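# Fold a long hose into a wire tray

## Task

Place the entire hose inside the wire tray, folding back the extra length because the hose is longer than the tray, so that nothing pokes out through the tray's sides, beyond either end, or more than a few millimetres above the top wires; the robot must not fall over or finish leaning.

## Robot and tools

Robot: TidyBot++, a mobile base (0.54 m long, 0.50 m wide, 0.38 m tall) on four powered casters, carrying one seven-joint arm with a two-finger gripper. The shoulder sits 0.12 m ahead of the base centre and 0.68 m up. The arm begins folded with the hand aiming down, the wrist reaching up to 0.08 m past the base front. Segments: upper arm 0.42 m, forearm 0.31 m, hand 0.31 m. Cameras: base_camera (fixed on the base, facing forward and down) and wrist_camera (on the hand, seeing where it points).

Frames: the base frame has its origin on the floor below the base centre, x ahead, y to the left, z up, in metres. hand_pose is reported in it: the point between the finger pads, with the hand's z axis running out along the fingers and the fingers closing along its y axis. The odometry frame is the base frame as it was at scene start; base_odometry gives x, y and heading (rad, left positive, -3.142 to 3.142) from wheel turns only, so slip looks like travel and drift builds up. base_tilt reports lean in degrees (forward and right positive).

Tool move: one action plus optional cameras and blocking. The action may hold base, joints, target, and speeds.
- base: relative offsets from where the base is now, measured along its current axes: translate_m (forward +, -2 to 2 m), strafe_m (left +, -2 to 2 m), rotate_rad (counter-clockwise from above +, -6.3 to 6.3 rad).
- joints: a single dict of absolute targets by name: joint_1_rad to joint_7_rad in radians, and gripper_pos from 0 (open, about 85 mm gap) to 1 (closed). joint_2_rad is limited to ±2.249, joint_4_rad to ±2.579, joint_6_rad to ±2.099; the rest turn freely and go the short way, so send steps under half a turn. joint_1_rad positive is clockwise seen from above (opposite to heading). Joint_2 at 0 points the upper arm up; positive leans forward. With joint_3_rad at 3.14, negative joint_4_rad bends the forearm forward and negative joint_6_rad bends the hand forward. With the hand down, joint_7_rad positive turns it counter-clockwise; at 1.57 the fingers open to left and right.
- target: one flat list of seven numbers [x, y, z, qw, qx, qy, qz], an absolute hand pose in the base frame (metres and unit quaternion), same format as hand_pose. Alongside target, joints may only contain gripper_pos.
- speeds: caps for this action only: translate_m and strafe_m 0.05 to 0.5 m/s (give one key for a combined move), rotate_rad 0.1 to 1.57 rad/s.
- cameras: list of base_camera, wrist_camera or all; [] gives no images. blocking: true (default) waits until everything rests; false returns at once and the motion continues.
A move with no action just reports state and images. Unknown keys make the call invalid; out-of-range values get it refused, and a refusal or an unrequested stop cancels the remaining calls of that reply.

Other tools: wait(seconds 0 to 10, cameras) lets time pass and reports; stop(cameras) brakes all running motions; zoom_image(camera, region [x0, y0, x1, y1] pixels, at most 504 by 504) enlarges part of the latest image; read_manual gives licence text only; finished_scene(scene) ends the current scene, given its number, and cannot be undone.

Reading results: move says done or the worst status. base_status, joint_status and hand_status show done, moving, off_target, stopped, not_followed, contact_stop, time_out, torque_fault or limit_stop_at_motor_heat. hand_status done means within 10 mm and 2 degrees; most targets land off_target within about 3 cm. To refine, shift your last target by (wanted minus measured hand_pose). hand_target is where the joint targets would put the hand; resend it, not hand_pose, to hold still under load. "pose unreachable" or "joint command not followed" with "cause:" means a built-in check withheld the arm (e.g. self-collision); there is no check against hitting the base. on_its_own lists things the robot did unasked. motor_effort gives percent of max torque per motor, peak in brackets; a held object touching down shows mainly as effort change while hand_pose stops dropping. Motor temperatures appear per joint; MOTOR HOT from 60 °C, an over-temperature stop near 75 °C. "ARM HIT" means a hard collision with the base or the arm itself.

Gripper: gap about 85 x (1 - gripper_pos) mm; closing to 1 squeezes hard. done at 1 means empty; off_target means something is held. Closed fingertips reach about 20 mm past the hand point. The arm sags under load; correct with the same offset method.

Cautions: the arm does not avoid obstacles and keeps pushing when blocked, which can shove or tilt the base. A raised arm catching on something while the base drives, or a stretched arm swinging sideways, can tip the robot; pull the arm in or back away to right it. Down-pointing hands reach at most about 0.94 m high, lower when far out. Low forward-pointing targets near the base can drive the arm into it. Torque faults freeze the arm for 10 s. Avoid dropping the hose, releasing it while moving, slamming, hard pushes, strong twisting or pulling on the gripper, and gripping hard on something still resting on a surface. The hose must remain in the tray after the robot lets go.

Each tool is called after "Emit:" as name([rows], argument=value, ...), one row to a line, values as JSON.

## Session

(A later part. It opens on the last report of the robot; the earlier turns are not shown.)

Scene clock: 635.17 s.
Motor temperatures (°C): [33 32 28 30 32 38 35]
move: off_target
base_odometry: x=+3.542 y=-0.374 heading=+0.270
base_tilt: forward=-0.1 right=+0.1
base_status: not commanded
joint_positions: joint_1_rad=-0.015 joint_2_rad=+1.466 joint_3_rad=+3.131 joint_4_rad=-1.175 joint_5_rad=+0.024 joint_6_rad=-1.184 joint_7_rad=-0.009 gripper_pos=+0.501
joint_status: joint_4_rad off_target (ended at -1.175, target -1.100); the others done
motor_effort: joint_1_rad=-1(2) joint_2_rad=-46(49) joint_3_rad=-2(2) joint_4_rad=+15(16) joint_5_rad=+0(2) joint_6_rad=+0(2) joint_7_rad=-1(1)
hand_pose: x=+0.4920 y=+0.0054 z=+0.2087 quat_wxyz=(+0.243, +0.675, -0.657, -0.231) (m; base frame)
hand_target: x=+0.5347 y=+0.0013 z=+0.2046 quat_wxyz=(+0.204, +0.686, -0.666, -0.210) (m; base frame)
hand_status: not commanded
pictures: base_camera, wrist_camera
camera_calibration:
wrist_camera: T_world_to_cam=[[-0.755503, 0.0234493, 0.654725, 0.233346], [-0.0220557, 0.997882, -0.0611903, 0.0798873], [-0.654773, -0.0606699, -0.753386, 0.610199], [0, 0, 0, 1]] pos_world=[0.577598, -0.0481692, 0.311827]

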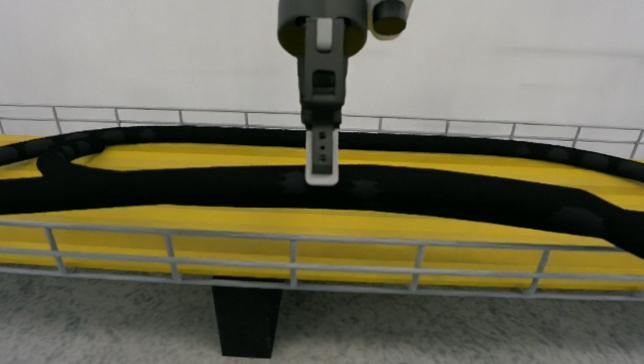

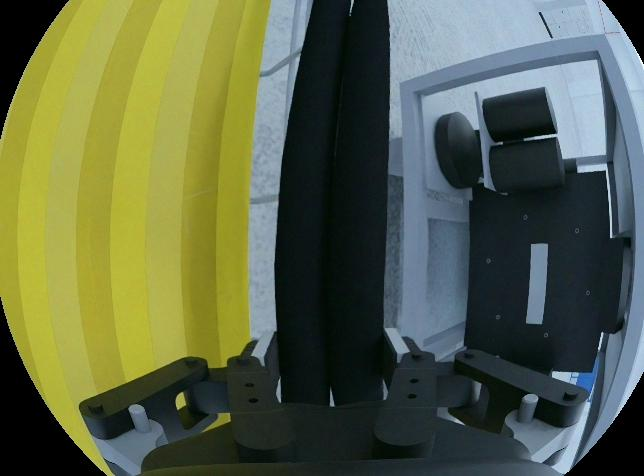

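Emit:
move(joints={"joint_2_rad": 1.575, "joint_4_rad": -1.0, "joint_6_rad": -1.12}, base={"translate_m": 0.03}, speeds={"translate_m": 0.2}, cameras=["wrist_camera", "base_camera"])

Scene clock: 652.23 s.
Motor temperatures (°C): [33 33 28 30 32 38 35]
move: done
base_odometry: x=+3.571 y=-0.366 heading=+0.270
base_tilt: forward=-0.2 right=+0.0
base_status: done
joint_positions: joint_1_rad=-0.014 joint_2_rad=+1.569 joint_3_rad=+3.134 joint_4_rad=-1.030 joint_5_rad=+0.020 joint_6_rad=-1.159 joint_7_rad=-0.001 gripper_pos=+0.660
joint_status: all done
on_its_own: gripper_pos moved +0.159 to your old target +0.660
motor_effort: joint_1_rad=+1(3) joint_2_rad=-43(49) joint_3_rad=+1(2) joint_4_rad=+8(17) joint_5_rad=+1(2) joint_6_rad=-4(5) joint_7_rad=-2(2)
hand_pose: x=+0.5221 y=+0.0055 z=+0.1594 quat_wxyz=(+0.219, +0.684, -0.664, -0.210) (m; base frame)
hand_target: x=+0.5449 y=+0.0013 z=+0.1500 quat_wxyz=(+0.190, +0.690, -0.670, -0.196) (m; base frame)
hand_status: not commanded
pictures: base_camera, wrist_camera
camera_calibration:
wrist_camera: T_world_to_cam=[[-0.797204, 0.0189233, 0.603414, 0.318363], [-0.0189236, 0.998234, -0.0563061, 0.0749974], [-0.603414, -0.0563062, -0.795438, 0.572665], [0, 0, 0, 1]] pos_world=[0.600773, -0.0486449, 0.267637]

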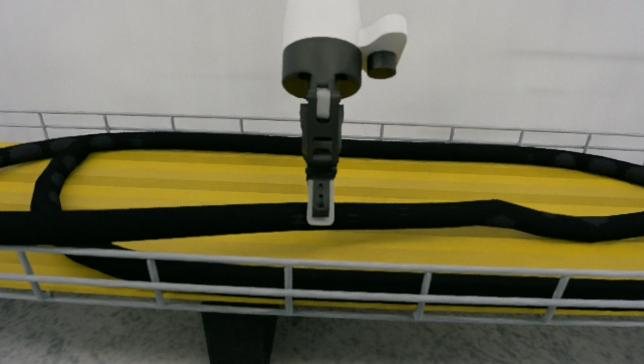

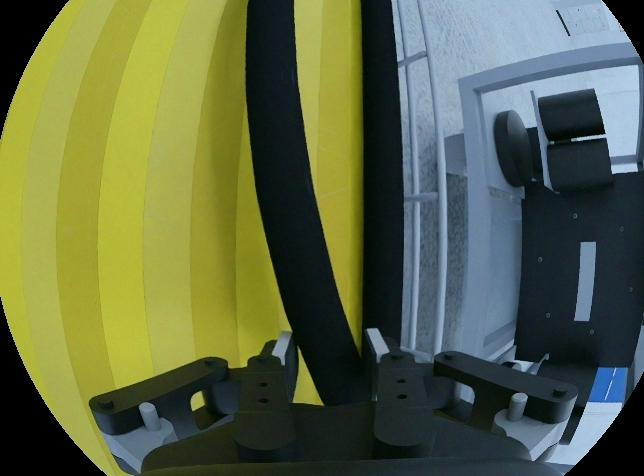

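Emit:
zoom_image(camera="base_camera", region=[0, 90, 322, 330])

Emit:
zoom_image(camera="base_camera", region=[322, 90, 644, 330])

Scaled by 1.565.

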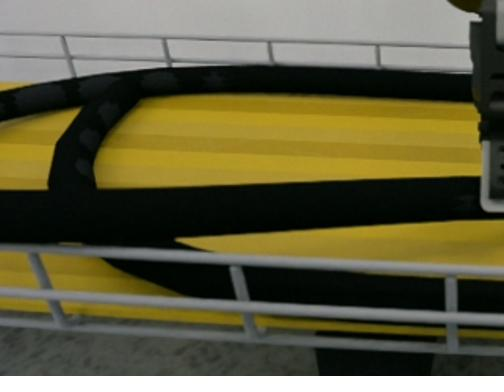

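Scaled by 1.565.

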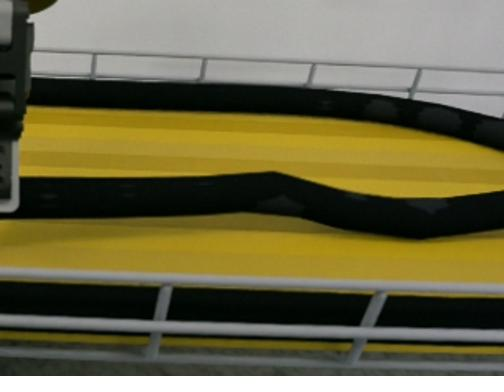

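Emit:
move(joints={"gripper_pos": 0.48}, cameras=["wrist_camera", "base_camera"])

Scene clock: 666.60 s.
Motor temperatures (°C): [33 33 28 30 32 38 35]
move: done
base_odometry: x=+3.571 y=-0.366 heading=+0.270
base_tilt: forward=-0.2 right=+0.0
base_status: not commanded
joint_positions: joint_1_rad=-0.014 joint_2_rad=+1.569 joint_3_rad=+3.134 joint_4_rad=-1.030 joint_5_rad=+0.020 joint_6_rad=-1.159 joint_7_rad=-0.001 gripper_pos=+0.480
joint_status: all done
motor_effort: joint_1_rad=+1(1) joint_2_rad=-43(44) joint_3_rad=+0(1) joint_4_rad=+8(10) joint_5_rad=+1(2) joint_6_rad=-4(5) joint_7_rad=-1(1)
hand_pose: x=+0.5221 y=+0.0055 z=+0.1594 quat_wxyz=(+0.219, +0.684, -0.664, -0.210) (m; base frame)
hand_target: x=+0.5449 y=+0.0013 z=+0.1500 quat_wxyz=(+0.190, +0.690, -0.670, -0.196) (m; base frame)
hand_status: not commanded
pictures: base_camera, wrist_camera
camera_calibration:
wrist_camera: T_world_to_cam=[[-0.797204, 0.0189233, 0.603414, 0.318363], [-0.0189236, 0.998234, -0.0563061, 0.0749974], [-0.603414, -0.0563062, -0.795438, 0.572665], [0, 0, 0, 1]] pos_world=[0.600773, -0.0486449, 0.267637]

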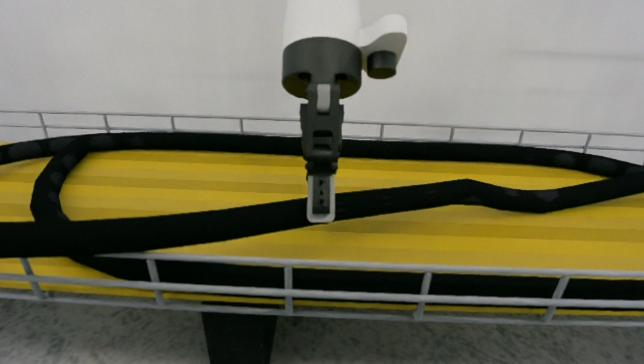

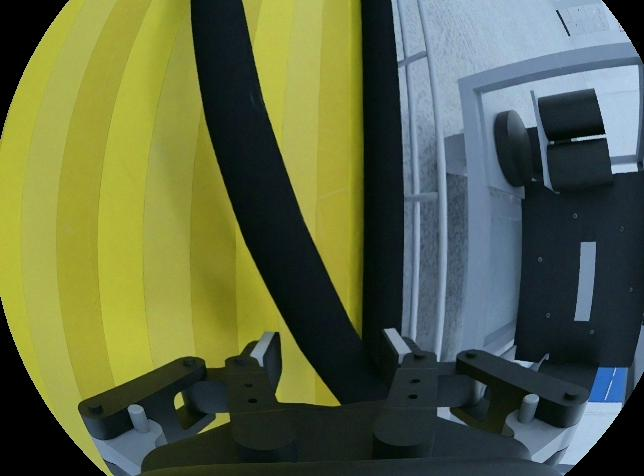

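Emit:
move(joints={"joint_2_rad": 1.49, "joint_4_rad": -0.98, "joint_6_rad": -1.288, "gripper_pos": 0.35}, cameras=["wrist_camera", "base_camera"])

Scene clock: 702.47 s.
Motor temperatures (°C): [33 34 28 30 32 38 35]
move: done
base_odometry: x=+3.571 y=-0.366 heading=+0.270
base_tilt: forward=-0.1 right=+0.1
base_status: not commanded
joint_positions: joint_1_rad=-0.014 joint_2_rad=+1.468 joint_3_rad=+3.134 joint_4_rad=-0.996 joint_5_rad=+0.020 joint_6_rad=-1.248 joint_7_rad=-0.001 gripper_pos=+0.350
joint_status: all done
motor_effort: joint_1_rad=+1(1) joint_2_rad=-44(46) joint_3_rad=+0(0) joint_4_rad=+9(9) joint_5_rad=+1(1) joint_6_rad=-6(7) joint_7_rad=+0(1)
hand_pose: x=+0.5665 y=+0.0058 z=+0.2182 quat_wxyz=(+0.204, +0.688, -0.669, -0.194) (m; base frame)
hand_target: x=+0.5540 y=+0.0014 z=+0.2157 quat_wxyz=(+0.211, +0.684, -0.664, -0.218) (m; base frame)
hand_status: not commanded
pictures: base_camera, wrist_camera
camera_calibration:
wrist_camera: T_world_to_cam=[[-0.82409, 0.0198736, 0.56611, 0.341657], [-0.0157251, 0.998197, -0.0579334, 0.0774002], [-0.56624, -0.0566445, -0.822292, 0.631062], [0, 0, 0, 1]] pos_world=[0.640107, -0.0483044, 0.329986]

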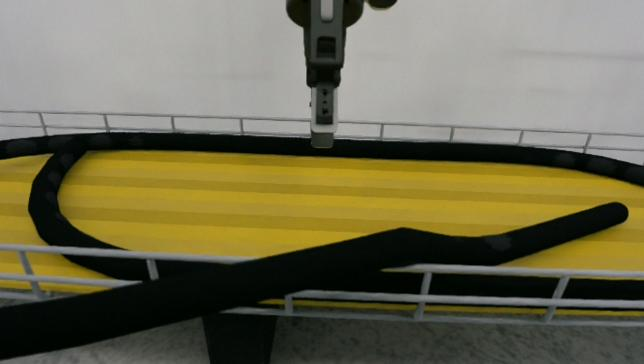

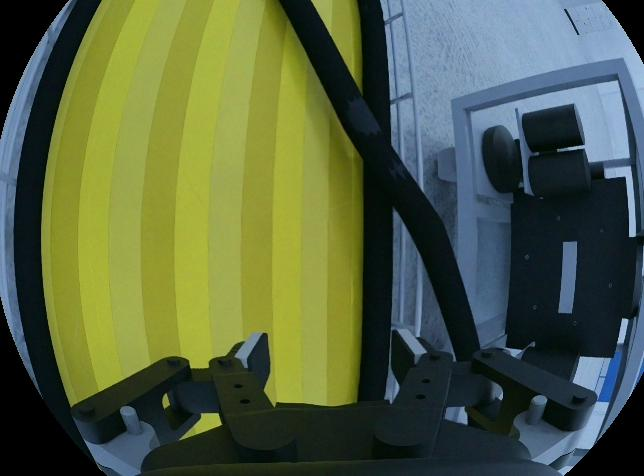

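Emit:
move(joints={"joint_2_rad": -0.05, "joint_4_rad": -1.85, "joint_6_rad": -1.0, "joint_7_rad": 1.57, "gripper_pos": 0.35}, cameras=["wrist_camera", "base_camera"])

Scene clock: 722.27 s.
Motor temperatures (°C): [33 34 28 30 32 38 35]
move: done
base_odometry: x=+3.571 y=-0.366 heading=+0.270
base_tilt: forward=-0.2 right=+0.0
base_status: not commanded
joint_positions: joint_1_rad=-0.014 joint_2_rad=-0.043 joint_3_rad=+3.134 joint_4_rad=-1.822 joint_5_rad=+0.020 joint_6_rad=-1.047 joint_7_rad=+1.525 gripper_pos=+0.350
joint_status: all done
motor_effort: joint_1_rad=+0(1) joint_2_rad=-16(47) joint_3_rad=+1(1) joint_4_rad=+21(21) joint_5_rad=+1(2) joint_6_rad=+2(6) joint_7_rad=+0(1)
hand_pose: x=+0.5049 y=+0.0045 z=+0.7411 quat_wxyz=(+0.004, +0.988, -0.008, +0.157) (m; base frame)
hand_target: x=+0.5084 y=+0.0014 z=+0.7373 quat_wxyz=(+0.000, +0.985, +0.000, +0.170) (m; base frame)
hand_status: not commanded
pictures: base_camera, wrist_camera
camera_calibration:
wrist_camera: T_world_to_cam=[[-0.0670473, -0.997481, 0.0231462, 0.0196153], [-0.936833, 0.0549551, -0.345432, 0.79038], [0.34329, -0.0448444, -0.938158, 0.652679], [0, 0, 0, 1]] pos_world=[0.517712, 0.00539954, 0.884885]

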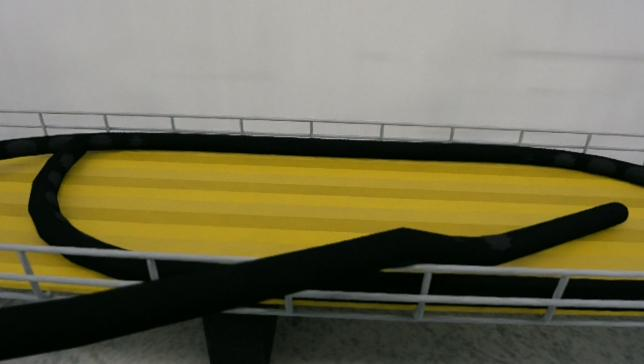

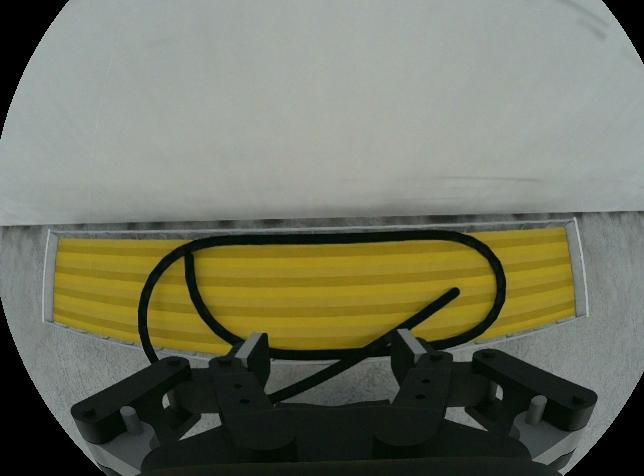

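Emit:
move(joints={"joint_7_rad": 3.1}, base={"translate_m": -0.12, "strafe_m": 0.22}, speeds={"translate_m": 0.3}, cameras=["wrist_camera", "base_camera"])

Scene clock: 825.93 s.
Motor temperatures (°C): [33 32 28 29 32 38 35]
move: done
base_odometry: x=+3.397 y=-0.186 heading=+0.270
base_tilt: forward=-0.1 right=+0.0
base_status: done
joint_positions: joint_1_rad=-0.014 joint_2_rad=-0.045 joint_3_rad=+3.134 joint_4_rad=-1.825 joint_5_rad=+0.020 joint_6_rad=-1.044 joint_7_rad=+3.058 gripper_pos=+0.350
joint_status: all done
motor_effort: joint_1_rad=+0(2) joint_2_rad=-16(19) joint_3_rad=+1(3) joint_4_rad=+19(20) joint_5_rad=+1(2) joint_6_rad=+2(2) joint_7_rad=+0(1)
hand_pose: x=+0.5050 y=+0.0041 z=+0.7414 quat_wxyz=(+0.113, +0.717, +0.678, +0.112) (m; base frame)
hand_target: x=+0.5084 y=+0.0014 z=+0.7373 quat_wxyz=(+0.118, +0.711, +0.682, +0.123) (m; base frame)
hand_status: not commanded
pictures: base_camera, wrist_camera
camera_calibration:
wrist_camera: T_world_to_cam=[[0.934398, -0.0949752, 0.343336, -0.727596], [-0.0811073, -0.995211, -0.0545642, 0.147125], [0.346874, 0.0231376, -0.937626, 0.650348], [0, 0, 0, 1]] pos_world=[0.466208, 0.0622688, 0.867621]

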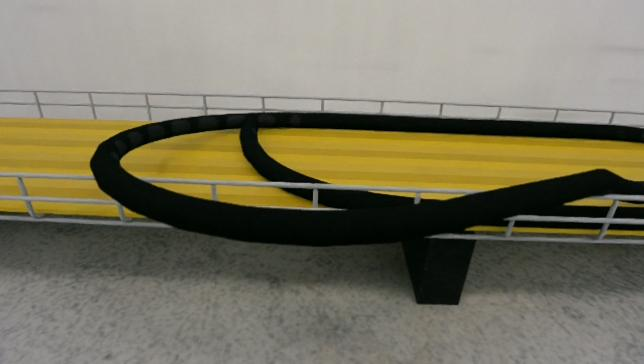

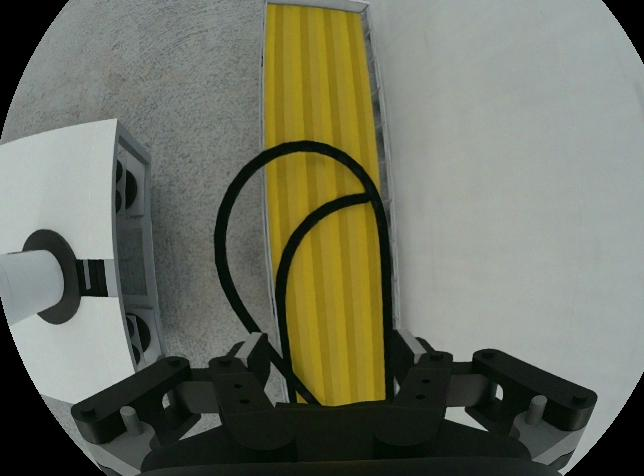

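Emit:
move(cameras=["all"])

Scene clock: 852.83 s.
Motor temperatures (°C): [33 32 28 29 32 38 35]
base_odometry: x=+3.397 y=-0.186 heading=+0.270
base_tilt: forward=-0.1 right=+0.0
base_status: done
joint_positions: joint_1_rad=-0.014 joint_2_rad=-0.045 joint_3_rad=+3.134 joint_4_rad=-1.825 joint_5_rad=+0.020 joint_6_rad=-1.044 joint_7_rad=+3.058 gripper_pos=+0.350
joint_status: all done
motor_effort: joint_1_rad=+0(2) joint_2_rad=-16(19) joint_3_rad=+1(3) joint_4_rad=+19(20) joint_5_rad=+1(2) joint_6_rad=+2(2) joint_7_rad=+0(1)
hand_pose: x=+0.5050 y=+0.0041 z=+0.7414 quat_wxyz=(+0.113, +0.717, +0.678, +0.112) (m; base frame)
hand_target: x=+0.5084 y=+0.0014 z=+0.7373 quat_wxyz=(+0.118, +0.711, +0.682, +0.123) (m; base frame)
hand_status: not commanded
pictures: base_camera, wrist_camera
camera_calibration:
wrist_camera: T_world_to_cam=[[0.934427, -0.0946724, 0.343342, -0.727616], [-0.0808198, -0.995239, -0.0544689, 0.146909], [0.346865, 0.0231484, -0.93763, 0.650355], [0, 0, 0, 1]] pos_world=[0.466192, 0.0622697, 0.867616]

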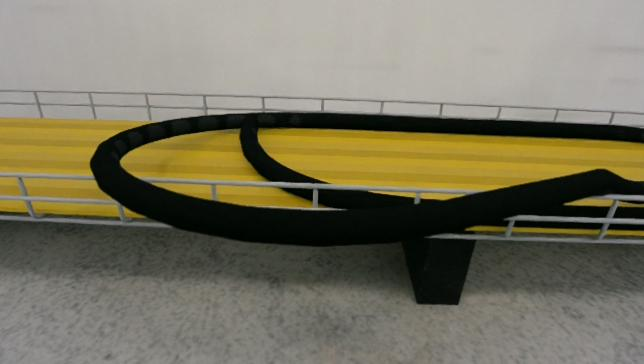

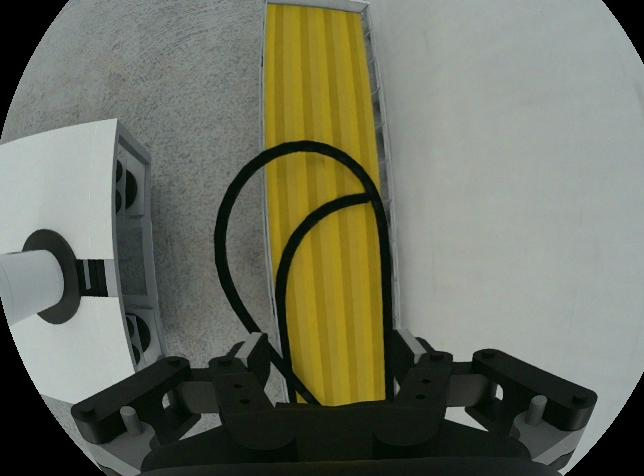

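Emit:
move(base={"strafe_m": 0.1}, joints={"joint_1_rad": 0.0, "joint_2_rad": 1.07, "joint_3_rad": 3.1416, "joint_4_rad": -2.108, "joint_5_rad": 0.0, "joint_6_rad": 0.05, "joint_7_rad": 3.06, "gripper_pos": 0.35}, speeds={"strafe_m": 0.2}, cameras=["all"])

Scene clock: 913.93 s.
Motor temperatures (°C): [33 32 28 29 32 38 35]
move: done
base_odometry: x=+3.370 y=-0.089 heading=+0.270
base_tilt: forward=-0.2 right=+0.0
base_status: done
joint_positions: joint_1_rad=-0.013 joint_2_rad=+1.037 joint_3_rad=+3.135 joint_4_rad=-2.082 joint_5_rad=+0.020 joint_6_rad=+0.004 joint_7_rad=+3.058 gripper_pos=+0.350
joint_status: all done
motor_effort: joint_1_rad=+0(2) joint_2_rad=-32(35) joint_3_rad=+0(4) joint_4_rad=+2(20) joint_5_rad=+1(3) joint_6_rad=-1(2) joint_7_rad=+0(1)
hand_pose: x=+0.4964 y=+0.0103 z=+0.2705 quat_wxyz=(+0.007, +0.723, +0.690, +0.012) (m; base frame)
hand_target: x=+0.4809 y=+0.0014 z=+0.2584 quat_wxyz=(+0.005, +0.735, +0.678, +0.005) (m; base frame)
hand_status: not commanded
pictures: base_camera, wrist_camera
camera_calibration:
wrist_camera: T_world_to_cam=[[0.994417, -0.0884845, 0.0574981, -0.50977], [-0.0858953, -0.99524, -0.0460462, 0.126973], [0.0612988, 0.0408503, -0.997283, 0.369375], [0, 0, 0, 1]] pos_world=[0.495187, 0.0661725, 0.403529]

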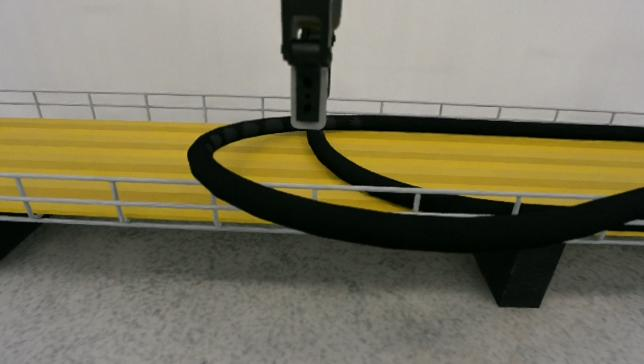

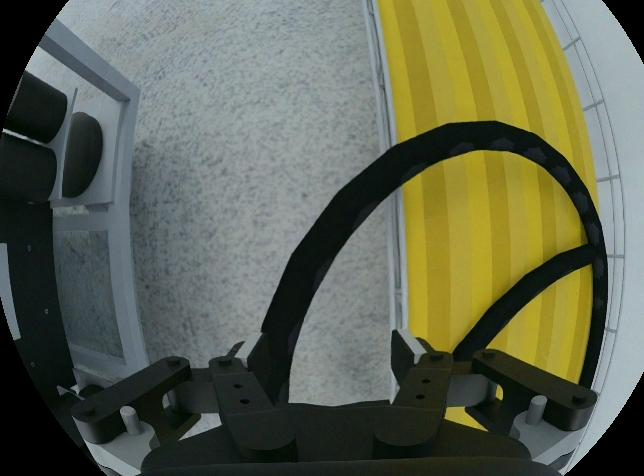

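Emit:
move(joints={"joint_2_rad": 1.207, "joint_4_rad": -2.04, "joint_6_rad": 0.15, "joint_7_rad": 2.75}, cameras=["all"])

Scene clock: 937.13 s.
Motor temperatures (°C): [33 32 28 29 32 38 35]
move: done
base_odometry: x=+3.370 y=-0.089 heading=+0.270
base_tilt: forward=-0.1 right=+0.0
base_status: not commanded
joint_positions: joint_1_rad=-0.013 joint_2_rad=+1.181 joint_3_rad=+3.135 joint_4_rad=-2.064 joint_5_rad=+0.020 joint_6_rad=+0.104 joint_7_rad=+2.795 gripper_pos=+0.350
joint_status: all done
motor_effort: joint_1_rad=+0(1) joint_2_rad=-31(35) joint_3_rad=+0(1) joint_4_rad=-1(2) joint_5_rad=+1(1) joint_6_rad=-1(2) joint_7_rad=+0(1)
hand_pose: x=+0.4760 y=+0.0108 z=+0.2179 quat_wxyz=(-0.003, +0.808, +0.589, +0.003) (m; base frame)
hand_target: x=+0.4930 y=+0.0014 z=+0.2079 quat_wxyz=(+0.012, +0.831, +0.556, +0.019) (m; base frame)
hand_status: not commanded
pictures: base_camera, wrist_camera
camera_calibration:
wrist_camera: T_world_to_cam=[[0.938059, -0.345153, 0.0302448, -0.450968], [-0.343652, -0.937984, -0.0457104, 0.245296], [0.0441463, 0.0324853, -0.998497, 0.326708], [0, 0, 0, 1]] pos_world=[0.492908, 0.0638173, 0.351068]

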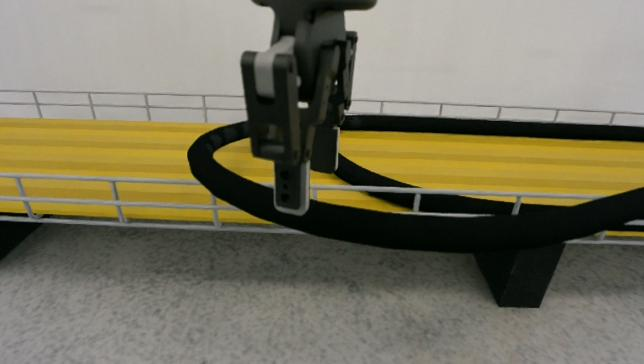

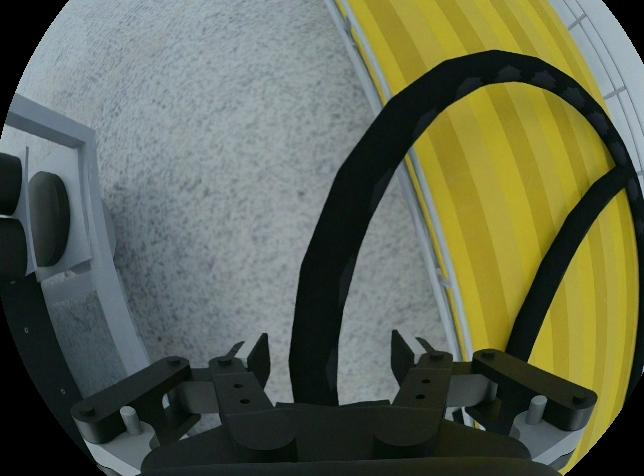

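Emit:
move(joints={"joint_2_rad": 1.351, "joint_4_rad": -1.958, "joint_6_rad": 0.215}, cameras=["all"])

Emit:
move(joints={"gripper_pos": 0.88}, cameras=["all"])

Scene clock: 943.80 s.
Motor temperatures (°C): [33 32 28 29 32 38 35]
move: done
base_odometry: x=+3.370 y=-0.089 heading=+0.270
base_tilt: forward=-0.1 right=+0.0
base_status: not commanded
joint_positions: joint_1_rad=-0.013 joint_2_rad=+1.324 joint_3_rad=+3.135 joint_4_rad=-1.984 joint_5_rad=+0.020 joint_6_rad=+0.169 joint_7_rad=+2.793 gripper_pos=+0.350
joint_status: all done
motor_effort: joint_1_rad=+0(1) joint_2_rad=-33(35) joint_3_rad=+0(1) joint_4_rad=-2(2) joint_5_rad=+1(1) joint_6_rad=-1(2) joint_7_rad=+0(1)
hand_pose: x=+0.4755 y=+0.0114 z=+0.1634 quat_wxyz=(-0.003, +0.809, +0.588, +0.004) (m; base frame)
hand_target: x=+0.4921 y=+0.0013 z=+0.1526 quat_wxyz=(+0.013, +0.831, +0.556, +0.020) (m; base frame)
hand_status: not commanded
pictures: base_camera, wrist_camera
camera_calibration:
wrist_camera: T_world_to_cam=[[0.937164, -0.347527, 0.0307972, -0.4483], [-0.345921, -0.937054, -0.0476237, 0.244545], [0.0454091, 0.0339778, -0.99839, 0.271643], [0, 0, 0, 1]] pos_world=[0.492388, 0.064126, 0.296658]

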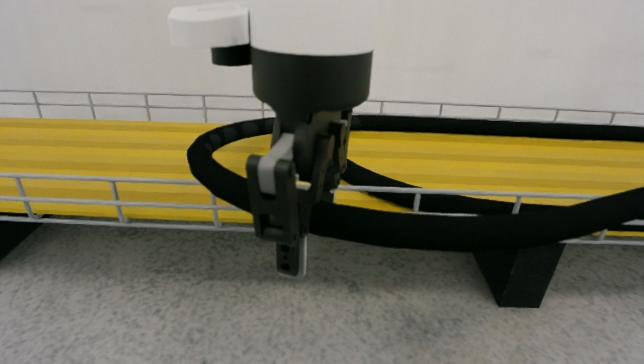

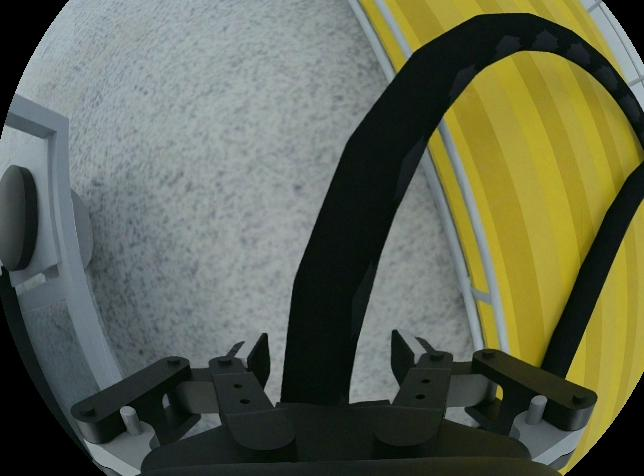

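Scene clock: 944.63 s.
Motor temperatures (°C): [33 32 28 29 32 38 35]
move: off_target
base_odometry: x=+3.370 y=-0.089 heading=+0.270
base_tilt: forward=-0.1 right=+0.0
base_status: not commanded
joint_positions: joint_1_rad=-0.013 joint_2_rad=+1.324 joint_3_rad=+3.135 joint_4_rad=-1.983 joint_5_rad=+0.020 joint_6_rad=+0.171 joint_7_rad=+2.790 gripper_pos=+0.757
joint_status: gripper_pos off_target (ended at +0.757, target +0.880)
motor_effort: joint_1_rad=+0(1) joint_2_rad=-33(34) joint_3_rad=-1(1) joint_4_rad=-1(2) joint_5_rad=+1(2) joint_6_rad=-1(2) joint_7_rad=+0(1)
hand_pose: x=+0.4766 y=+0.0114 z=+0.1633 quat_wxyz=(-0.003, +0.810, +0.587, +0.005) (m; base frame)
hand_target: x=+0.4921 y=+0.0013 z=+0.1526 quat_wxyz=(+0.013, +0.831, +0.556, +0.020) (m; base frame)
hand_status: not commanded
pictures: base_camera, wrist_camera
camera_calibration:
wrist_camera: T_world_to_cam=[[0.935925, -0.350632, 0.033189, -0.449037], [-0.348898, -0.935899, -0.0486057, 0.246498], [0.0481043, 0.0339117, -0.998266, 0.270231], [0, 0, 0, 1]] pos_world=[0.493268, 0.0640864, 0.296647]

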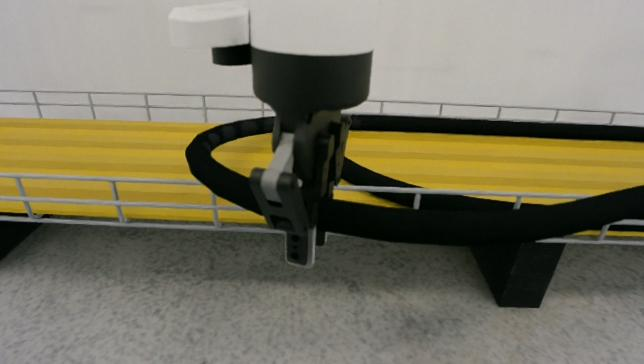

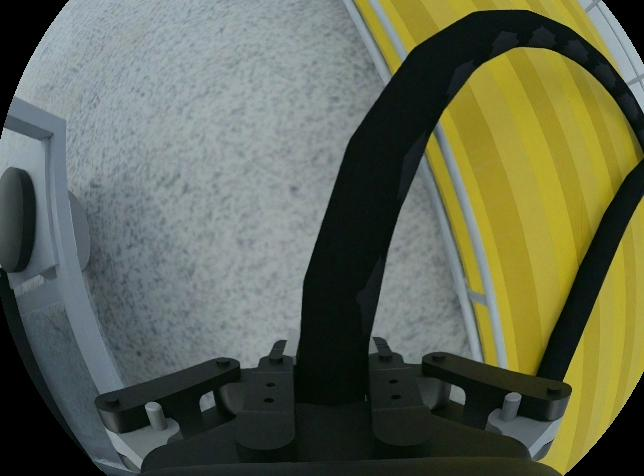

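Emit:
move(joints={"joint_2_rad": 1.08, "joint_4_rad": -2.10, "joint_6_rad": 0.03, "joint_7_rad": 3.1, "gripper_pos": 0.88}, cameras=["all"])

Emit:
move(base={"strafe_m": 0.24, "translate_m": 0.095}, speeds={"strafe_m": 0.2}, cameras=["all"])

Scene clock: 967.07 s.
Motor temperatures (°C): [33 32 28 29 32 38 35]
move: off_target
base_odometry: x=+3.370 y=-0.089 heading=+0.270
base_tilt: forward=-0.1 right=+0.0
base_status: not commanded
joint_positions: joint_1_rad=-0.013 joint_2_rad=+1.089 joint_3_rad=+3.135 joint_4_rad=-2.077 joint_5_rad=+0.020 joint_6_rad=+0.068 joint_7_rad=+3.045 gripper_pos=+0.758
joint_status: gripper_pos off_target (ended at +0.758, target +0.880); the others done
motor_effort: joint_1_rad=-1(2) joint_2_rad=-35(38) joint_3_rad=-1(2) joint_4_rad=+1(2) joint_5_rad=+3(3) joint_6_rad=+0(1) joint_7_rad=+1(2)
hand_pose: x=+0.4975 y=+0.0108 z=+0.2516 quat_wxyz=(+0.012, +0.728, +0.685, +0.019) (m; base frame)
hand_target: x=+0.4754 y=+0.0014 z=+0.2547 quat_wxyz=(-0.003, +0.722, +0.692, -0.003) (m; base frame)
hand_status: not commanded
pictures: base_camera, wrist_camera
camera_calibration:
wrist_camera: T_world_to_cam=[[0.991982, -0.102289, 0.0742168, -0.512622], [-0.0987564, -0.993864, -0.0498077, 0.134014], [0.0788562, 0.042079, -0.995998, 0.341401], [0, 0, 0, 1]] pos_world=[0.494825, 0.0663907, 0.384755]

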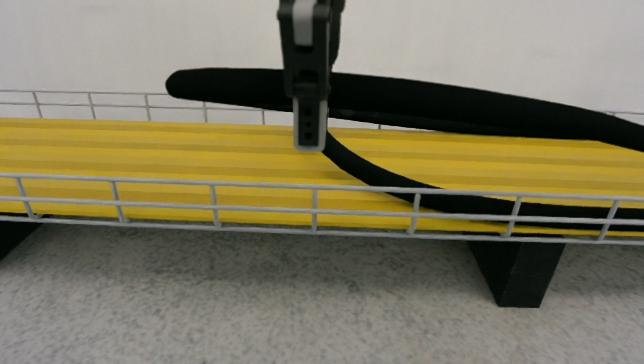

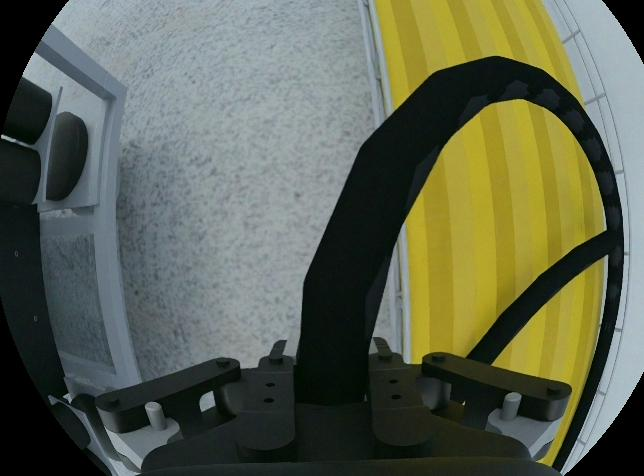

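Scene clock: 969.10 s.
Motor temperatures (°C): [33 32 28 29 32 38 35]
move: done
base_odometry: x=+3.397 y=+0.167 heading=+0.270
base_tilt: forward=-0.1 right=+0.0
base_status: done
joint_positions: joint_1_rad=-0.001 joint_2_rad=+1.089 joint_3_rad=+3.146 joint_4_rad=-2.088 joint_5_rad=+0.019 joint_6_rad=+0.055 joint_7_rad=+3.045 gripper_pos=+0.758
joint_status: not commanded
motor_effort: joint_1_rad=-4(4) joint_2_rad=-35(36) joint_3_rad=-5(5) joint_4_rad=+3(3) joint_5_rad=+4(5) joint_6_rad=+2(2) joint_7_rad=+2(3)
hand_pose: x=+0.4869 y=-0.0004 z=+0.2513 quat_wxyz=(+0.008, +0.734, +0.679, +0.006) (m; base frame)
hand_target: x=+0.4754 y=+0.0014 z=+0.2547 quat_wxyz=(-0.003, +0.722, +0.692, -0.003) (m; base frame)
hand_status: not commanded
pictures: base_camera, wrist_camera
camera_calibration:
wrist_camera: T_world_to_cam=[[0.991514, -0.119258, 0.051751, -0.497351], [-0.117448, -0.9924, -0.0367258, 0.127667], [0.0557375, 0.030336, -0.997984, 0.354215], [0, 0, 0, 1]] pos_world=[0.488382, 0.0566384, 0.383929]

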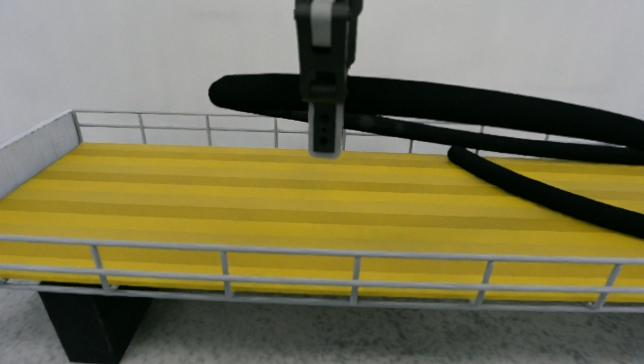

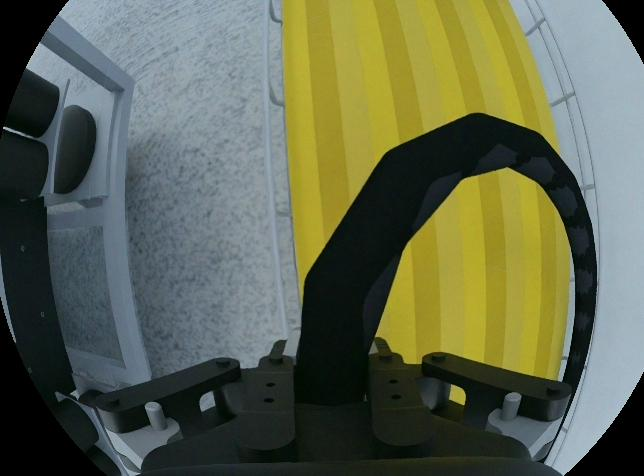

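Emit:
move(joints={"joint_2_rad": 1.49, "joint_4_rad": -1.11, "joint_6_rad": -1.17, "gripper_pos": 0.88}, cameras=["all"])

Scene clock: 984.33 s.
Motor temperatures (°C): [33 32 28 29 32 38 35]
move: off_target
base_odometry: x=+3.397 y=+0.167 heading=+0.270
base_tilt: forward=-0.2 right=+0.0
base_status: not commanded
joint_positions: joint_1_rad=-0.001 joint_2_rad=+1.458 joint_3_rad=+3.146 joint_4_rad=-1.158 joint_5_rad=+0.019 joint_6_rad=-1.144 joint_7_rad=+3.050 gripper_pos=+0.758
joint_status: joint_4_rad off_target (ended at -1.158, target -1.110); gripper_pos off_target (ended at +0.758, target +0.880); the others done
motor_effort: joint_1_rad=-1(4) joint_2_rad=-43(44) joint_3_rad=-1(5) joint_4_rad=+10(12) joint_5_rad=+0(4) joint_6_rad=-3(3) joint_7_rad=+1(3)
hand_pose: x=+0.5142 y=-0.0058 z=+0.2035 quat_wxyz=(-0.199, +0.700, +0.646, -0.231) (m; base frame)
hand_target: x=+0.5174 y=+0.0014 z=+0.1946 quat_wxyz=(-0.214, +0.686, +0.658, -0.223) (m; base frame)
hand_status: not commanded
pictures: base_camera, wrist_camera
camera_calibration:
wrist_camera: T_world_to_cam=[[0.827664, -0.126332, -0.546821, -0.316606], [-0.112135, -0.991914, 0.0594363, 0.101404], [-0.549908, 0.0121242, -0.835137, 0.583333], [0, 0, 0, 1]] pos_world=[0.594194, 0.0535142, 0.308009]

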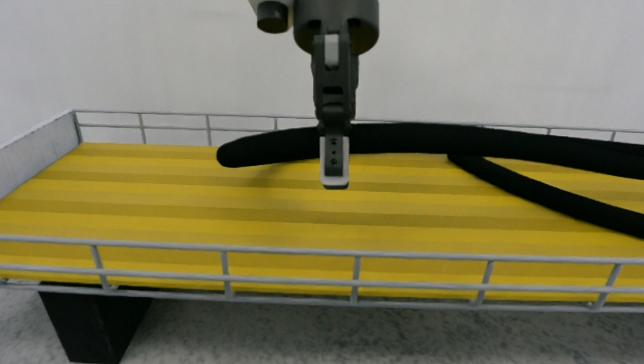

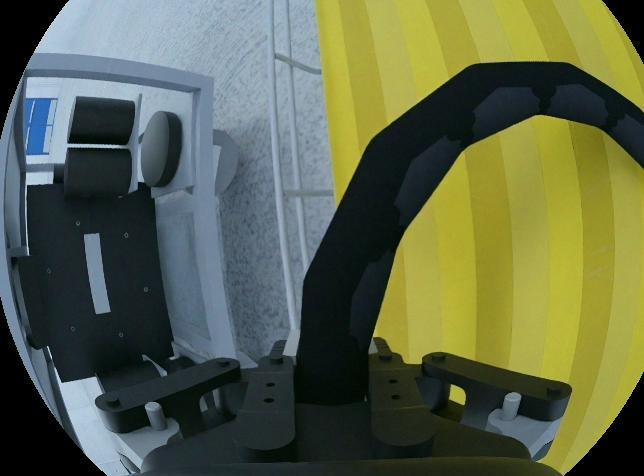

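Emit:
zoom_image(camera="wrist_camera", region=[220, 180, 380, 360])

Emit:
zoom_image(camera="base_camera", region=[220, 100, 460, 320])

Scaled by 2.800.

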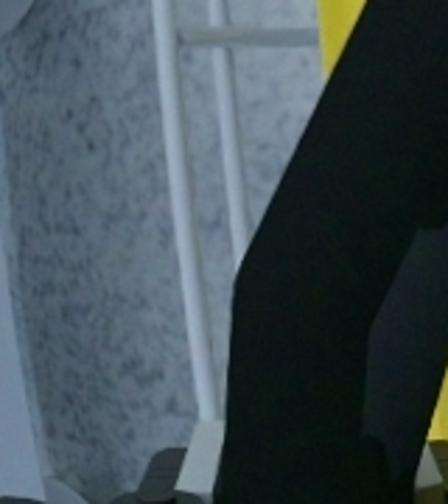

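Scaled by 2.100.

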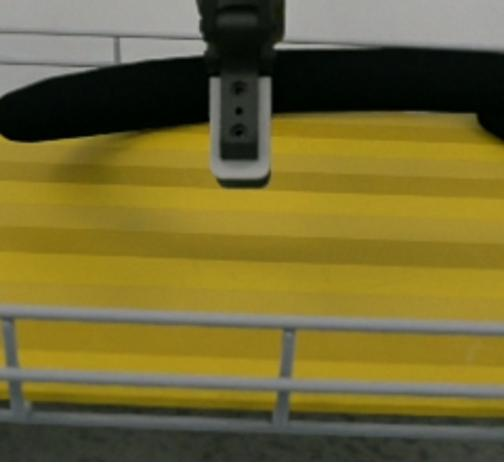

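Emit:
move(joints={"joint_2_rad": 1.61, "joint_4_rad": -1.042, "joint_6_rad": -1.03, "joint_7_rad": 3.28, "gripper_pos": 0.88}, cameras=["all"])

Scene clock: 1015.70 s.
Motor temperatures (°C): [33 32 28 29 32 38 35]
move: off_target
base_odometry: x=+3.397 y=+0.167 heading=+0.270
base_tilt: forward=-0.2 right=+0.0
base_status: not commanded
joint_positions: joint_1_rad=-0.001 joint_2_rad=+1.581 joint_3_rad=+3.146 joint_4_rad=-1.087 joint_5_rad=+0.019 joint_6_rad=-1.085 joint_7_rad=+3.220 gripper_pos=+0.758
joint_status: joint_4_rad off_target (ended at -1.087, target -1.042); gripper_pos off_target (ended at +0.758, target +0.880); the others done
motor_effort: joint_1_rad=-3(4) joint_2_rad=-41(44) joint_3_rad=-2(3) joint_4_rad=+9(11) joint_5_rad=+1(2) joint_6_rad=-3(3) joint_7_rad=+2(3)
hand_pose: x=+0.5044 y=-0.0057 z=+0.1430 quat_wxyz=(-0.215, +0.643, +0.705, -0.211) (m; base frame)
hand_target: x=+0.5271 y=+0.0014 z=+0.1210 quat_wxyz=(-0.201, +0.633, +0.727, -0.175) (m; base frame)
hand_status: not commanded
pictures: base_camera, wrist_camera
camera_calibration:
wrist_camera: T_world_to_cam=[[0.835389, 0.0446954, -0.547839, -0.344287], [0.0274436, -0.998837, -0.0396418, 0.0477172], [-0.548974, 0.0180816, -0.835644, 0.526977], [0, 0, 0, 1]] pos_world=[0.575601, 0.0535212, 0.253642]

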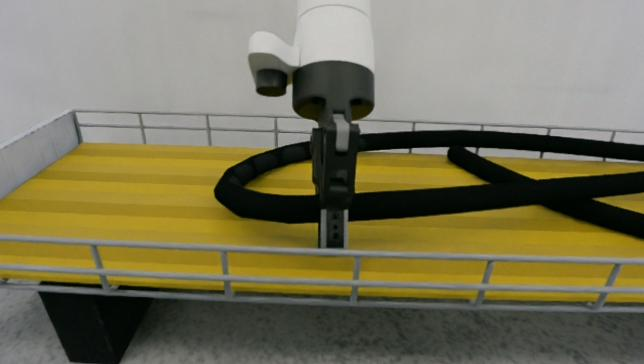

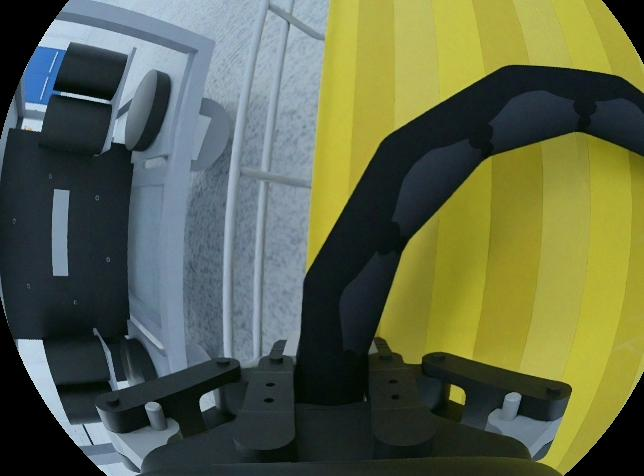

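Emit:
move(joints={"joint_2_rad": 1.645, "joint_4_rad": -1.012, "joint_6_rad": -1.025, "joint_7_rad": 3.28, "gripper_pos": 0.88}, cameras=["all"])

Emit:
zoom_image(camera="base_camera", region=[180, 120, 460, 310])

Scene clock: 1039.37 s.
Motor temperatures (°C): [33 33 28 29 32 38 35]
move: off_target
base_odometry: x=+3.397 y=+0.167 heading=+0.270
base_tilt: forward=-0.2 right=+0.0
base_status: not commanded
joint_positions: joint_1_rad=-0.001 joint_2_rad=+1.594 joint_3_rad=+3.146 joint_4_rad=-1.068 joint_5_rad=+0.019 joint_6_rad=-1.093 joint_7_rad=+3.223 gripper_pos=+0.758
joint_status: joint_2_rad off_target (ended at +1.594, target +1.645); joint_4_rad off_target (ended at -1.068, target -1.012); gripper_pos off_target (ended at +0.758, target +0.880); the others done
motor_effort: joint_1_rad=-2(3) joint_2_rad=-39(42) joint_3_rad=-2(3) joint_4_rad=+12(13) joint_5_rad=+2(2) joint_6_rad=+3(8) joint_7_rad=+1(2)
hand_pose: x=+0.5059 y=-0.0058 z=+0.1388 quat_wxyz=(-0.216, +0.641, +0.705, -0.211) (m; base frame)
hand_target: x=+0.5249 y=+0.0014 z=+0.1055 quat_wxyz=(-0.201, +0.633, +0.727, -0.175) (m; base frame)
hand_status: not commanded
pictures: base_camera, wrist_camera
camera_calibration:
wrist_camera: T_world_to_cam=[[0.834627, 0.0478916, -0.548729, -0.347356], [0.0300666, -0.998689, -0.0414311, 0.0464139], [-0.549994, 0.0180811, -0.834973, 0.524714], [0, 0, 0, 1]] pos_world=[0.577107, 0.053501, 0.249441]

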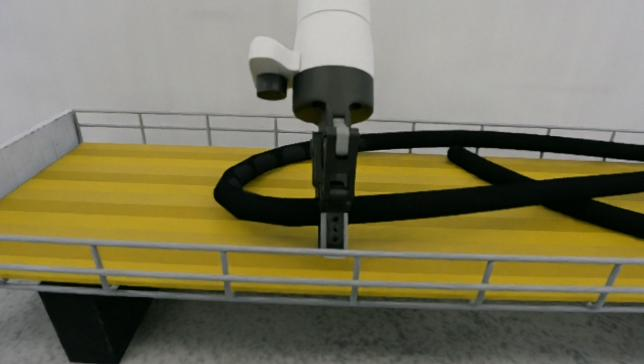

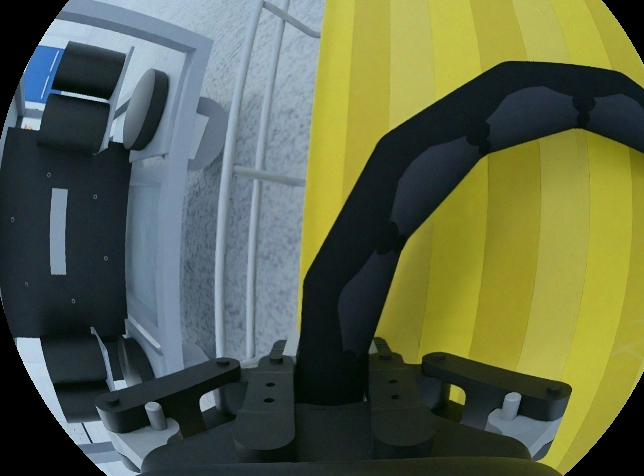

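Scaled by 1.800.

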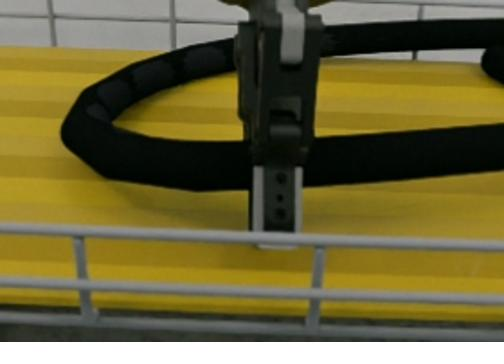

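Emit:
move(joints={"joint_2_rad": 1.608, "joint_4_rad": -1.04, "joint_6_rad": -1.04, "joint_7_rad": 3.28, "gripper_pos": 0.6}, cameras=["all"])

Emit:
zoom_image(camera="base_camera", region=[180, 120, 460, 310])

Scene clock: 1052.33 s.
Motor temperatures (°C): [33 33 28 29 32 38 35]
move: done
base_odometry: x=+3.397 y=+0.167 heading=+0.270
base_tilt: forward=-0.1 right=+0.0
base_status: not commanded
joint_positions: joint_1_rad=-0.001 joint_2_rad=+1.591 joint_3_rad=+3.147 joint_4_rad=-1.076 joint_5_rad=+0.019 joint_6_rad=-1.101 joint_7_rad=+3.237 gripper_pos=+0.600
joint_status: all done
motor_effort: joint_1_rad=-3(3) joint_2_rad=-40(41) joint_3_rad=-4(4) joint_4_rad=+14(16) joint_5_rad=-2(2) joint_6_rad=+5(7) joint_7_rad=+0(3)
hand_pose: x=+0.5007 y=-0.0064 z=+0.1416 quat_wxyz=(-0.222, +0.635, +0.708, -0.214) (m; base frame)
hand_target: x=+0.5266 y=+0.0014 z=+0.1234 quat_wxyz=(-0.204, +0.632, +0.726, -0.177) (m; base frame)
hand_status: not commanded
pictures: base_camera, wrist_camera
camera_calibration:
wrist_camera: T_world_to_cam=[[0.825987, 0.0609438, -0.560386, -0.33535], [0.0406163, -0.997989, -0.0486677, 0.0417906], [-0.562225, 0.0174381, -0.826801, 0.52922], [0, 0, 0, 1]] pos_world=[0.572837, 0.0529154, 0.251668]

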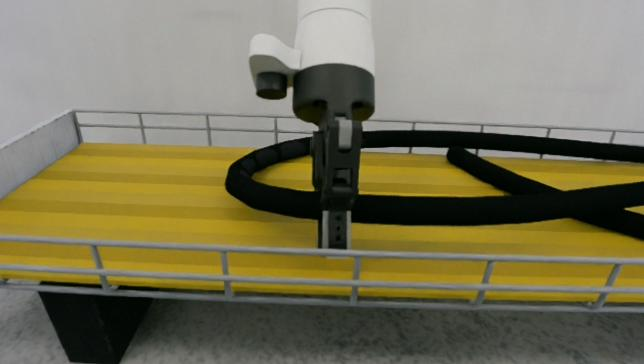

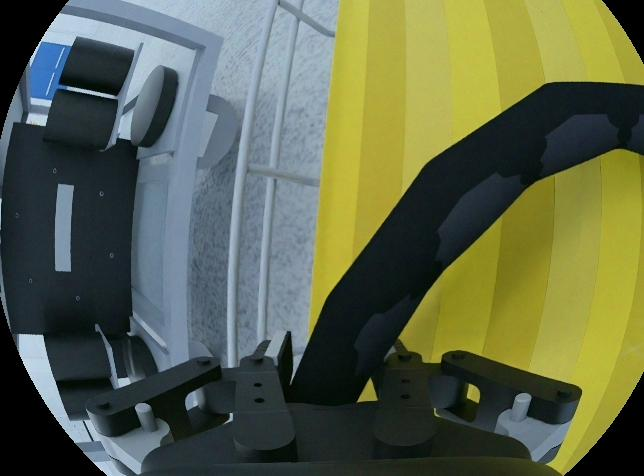

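Scaled by 1.800.

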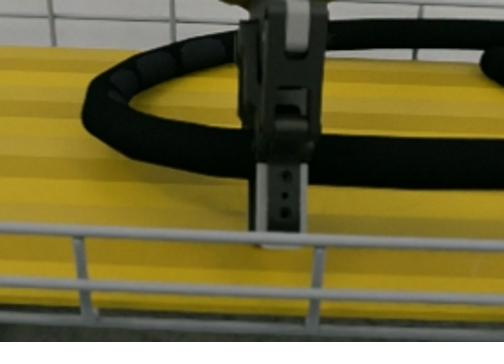

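Emit:
move(joints={"joint_2_rad": 1.605, "joint_4_rad": -1.05, "joint_6_rad": -1.05, "joint_7_rad": 3.28, "gripper_pos": 0.42}, cameras=["all"])

Emit:
zoom_image(camera="base_camera", region=[180, 120, 460, 310])

Scene clock: 1064.07 s.
Motor temperatures (°C): [33 33 28 29 32 38 35]
move: done
base_odometry: x=+3.397 y=+0.167 heading=+0.270
base_tilt: forward=-0.1 right=+0.1
base_status: not commanded
joint_positions: joint_1_rad=-0.001 joint_2_rad=+1.590 joint_3_rad=+3.148 joint_4_rad=-1.084 joint_5_rad=+0.019 joint_6_rad=-1.114 joint_7_rad=+3.237 gripper_pos=+0.421
joint_status: all done
motor_effort: joint_1_rad=-3(4) joint_2_rad=-40(42) joint_3_rad=-4(5) joint_4_rad=+15(17) joint_5_rad=-2(3) joint_6_rad=+7(8) joint_7_rad=+0(1)
hand_pose: x=+0.4938 y=-0.0072 z=+0.1447 quat_wxyz=(-0.228, +0.633, +0.706, -0.221) (m; base frame)
hand_target: x=+0.5203 y=+0.0014 z=+0.1264 quat_wxyz=(-0.210, +0.631, +0.725, -0.183) (m; base frame)
hand_status: not commanded
pictures: base_camera, wrist_camera
camera_calibration:
wrist_camera: T_world_to_cam=[[0.814683, 0.0598502, -0.57681, -0.319949], [0.039445, -0.998075, -0.047849, 0.0419221], [-0.578563, 0.0162296, -0.815476, 0.534291], [0, 0, 0, 1]] pos_world=[0.568124, 0.052319, 0.253158]

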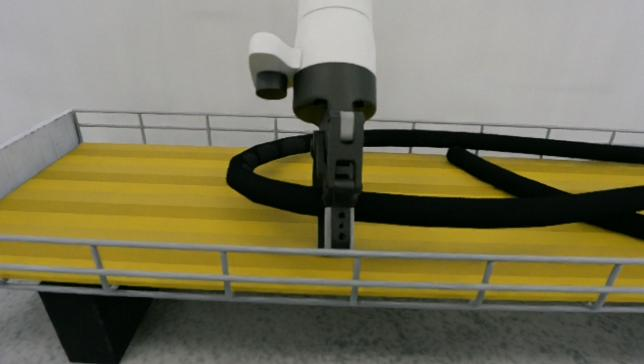

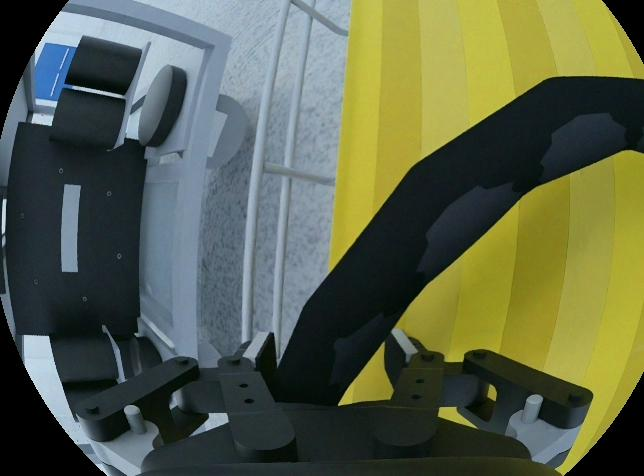

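Scaled by 1.800.

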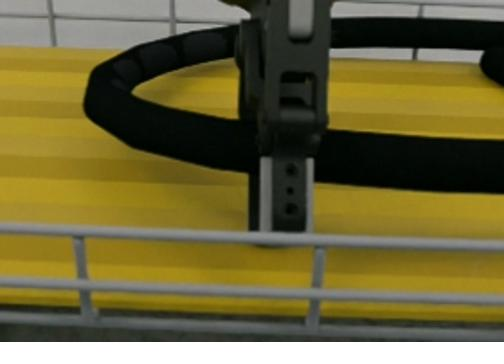

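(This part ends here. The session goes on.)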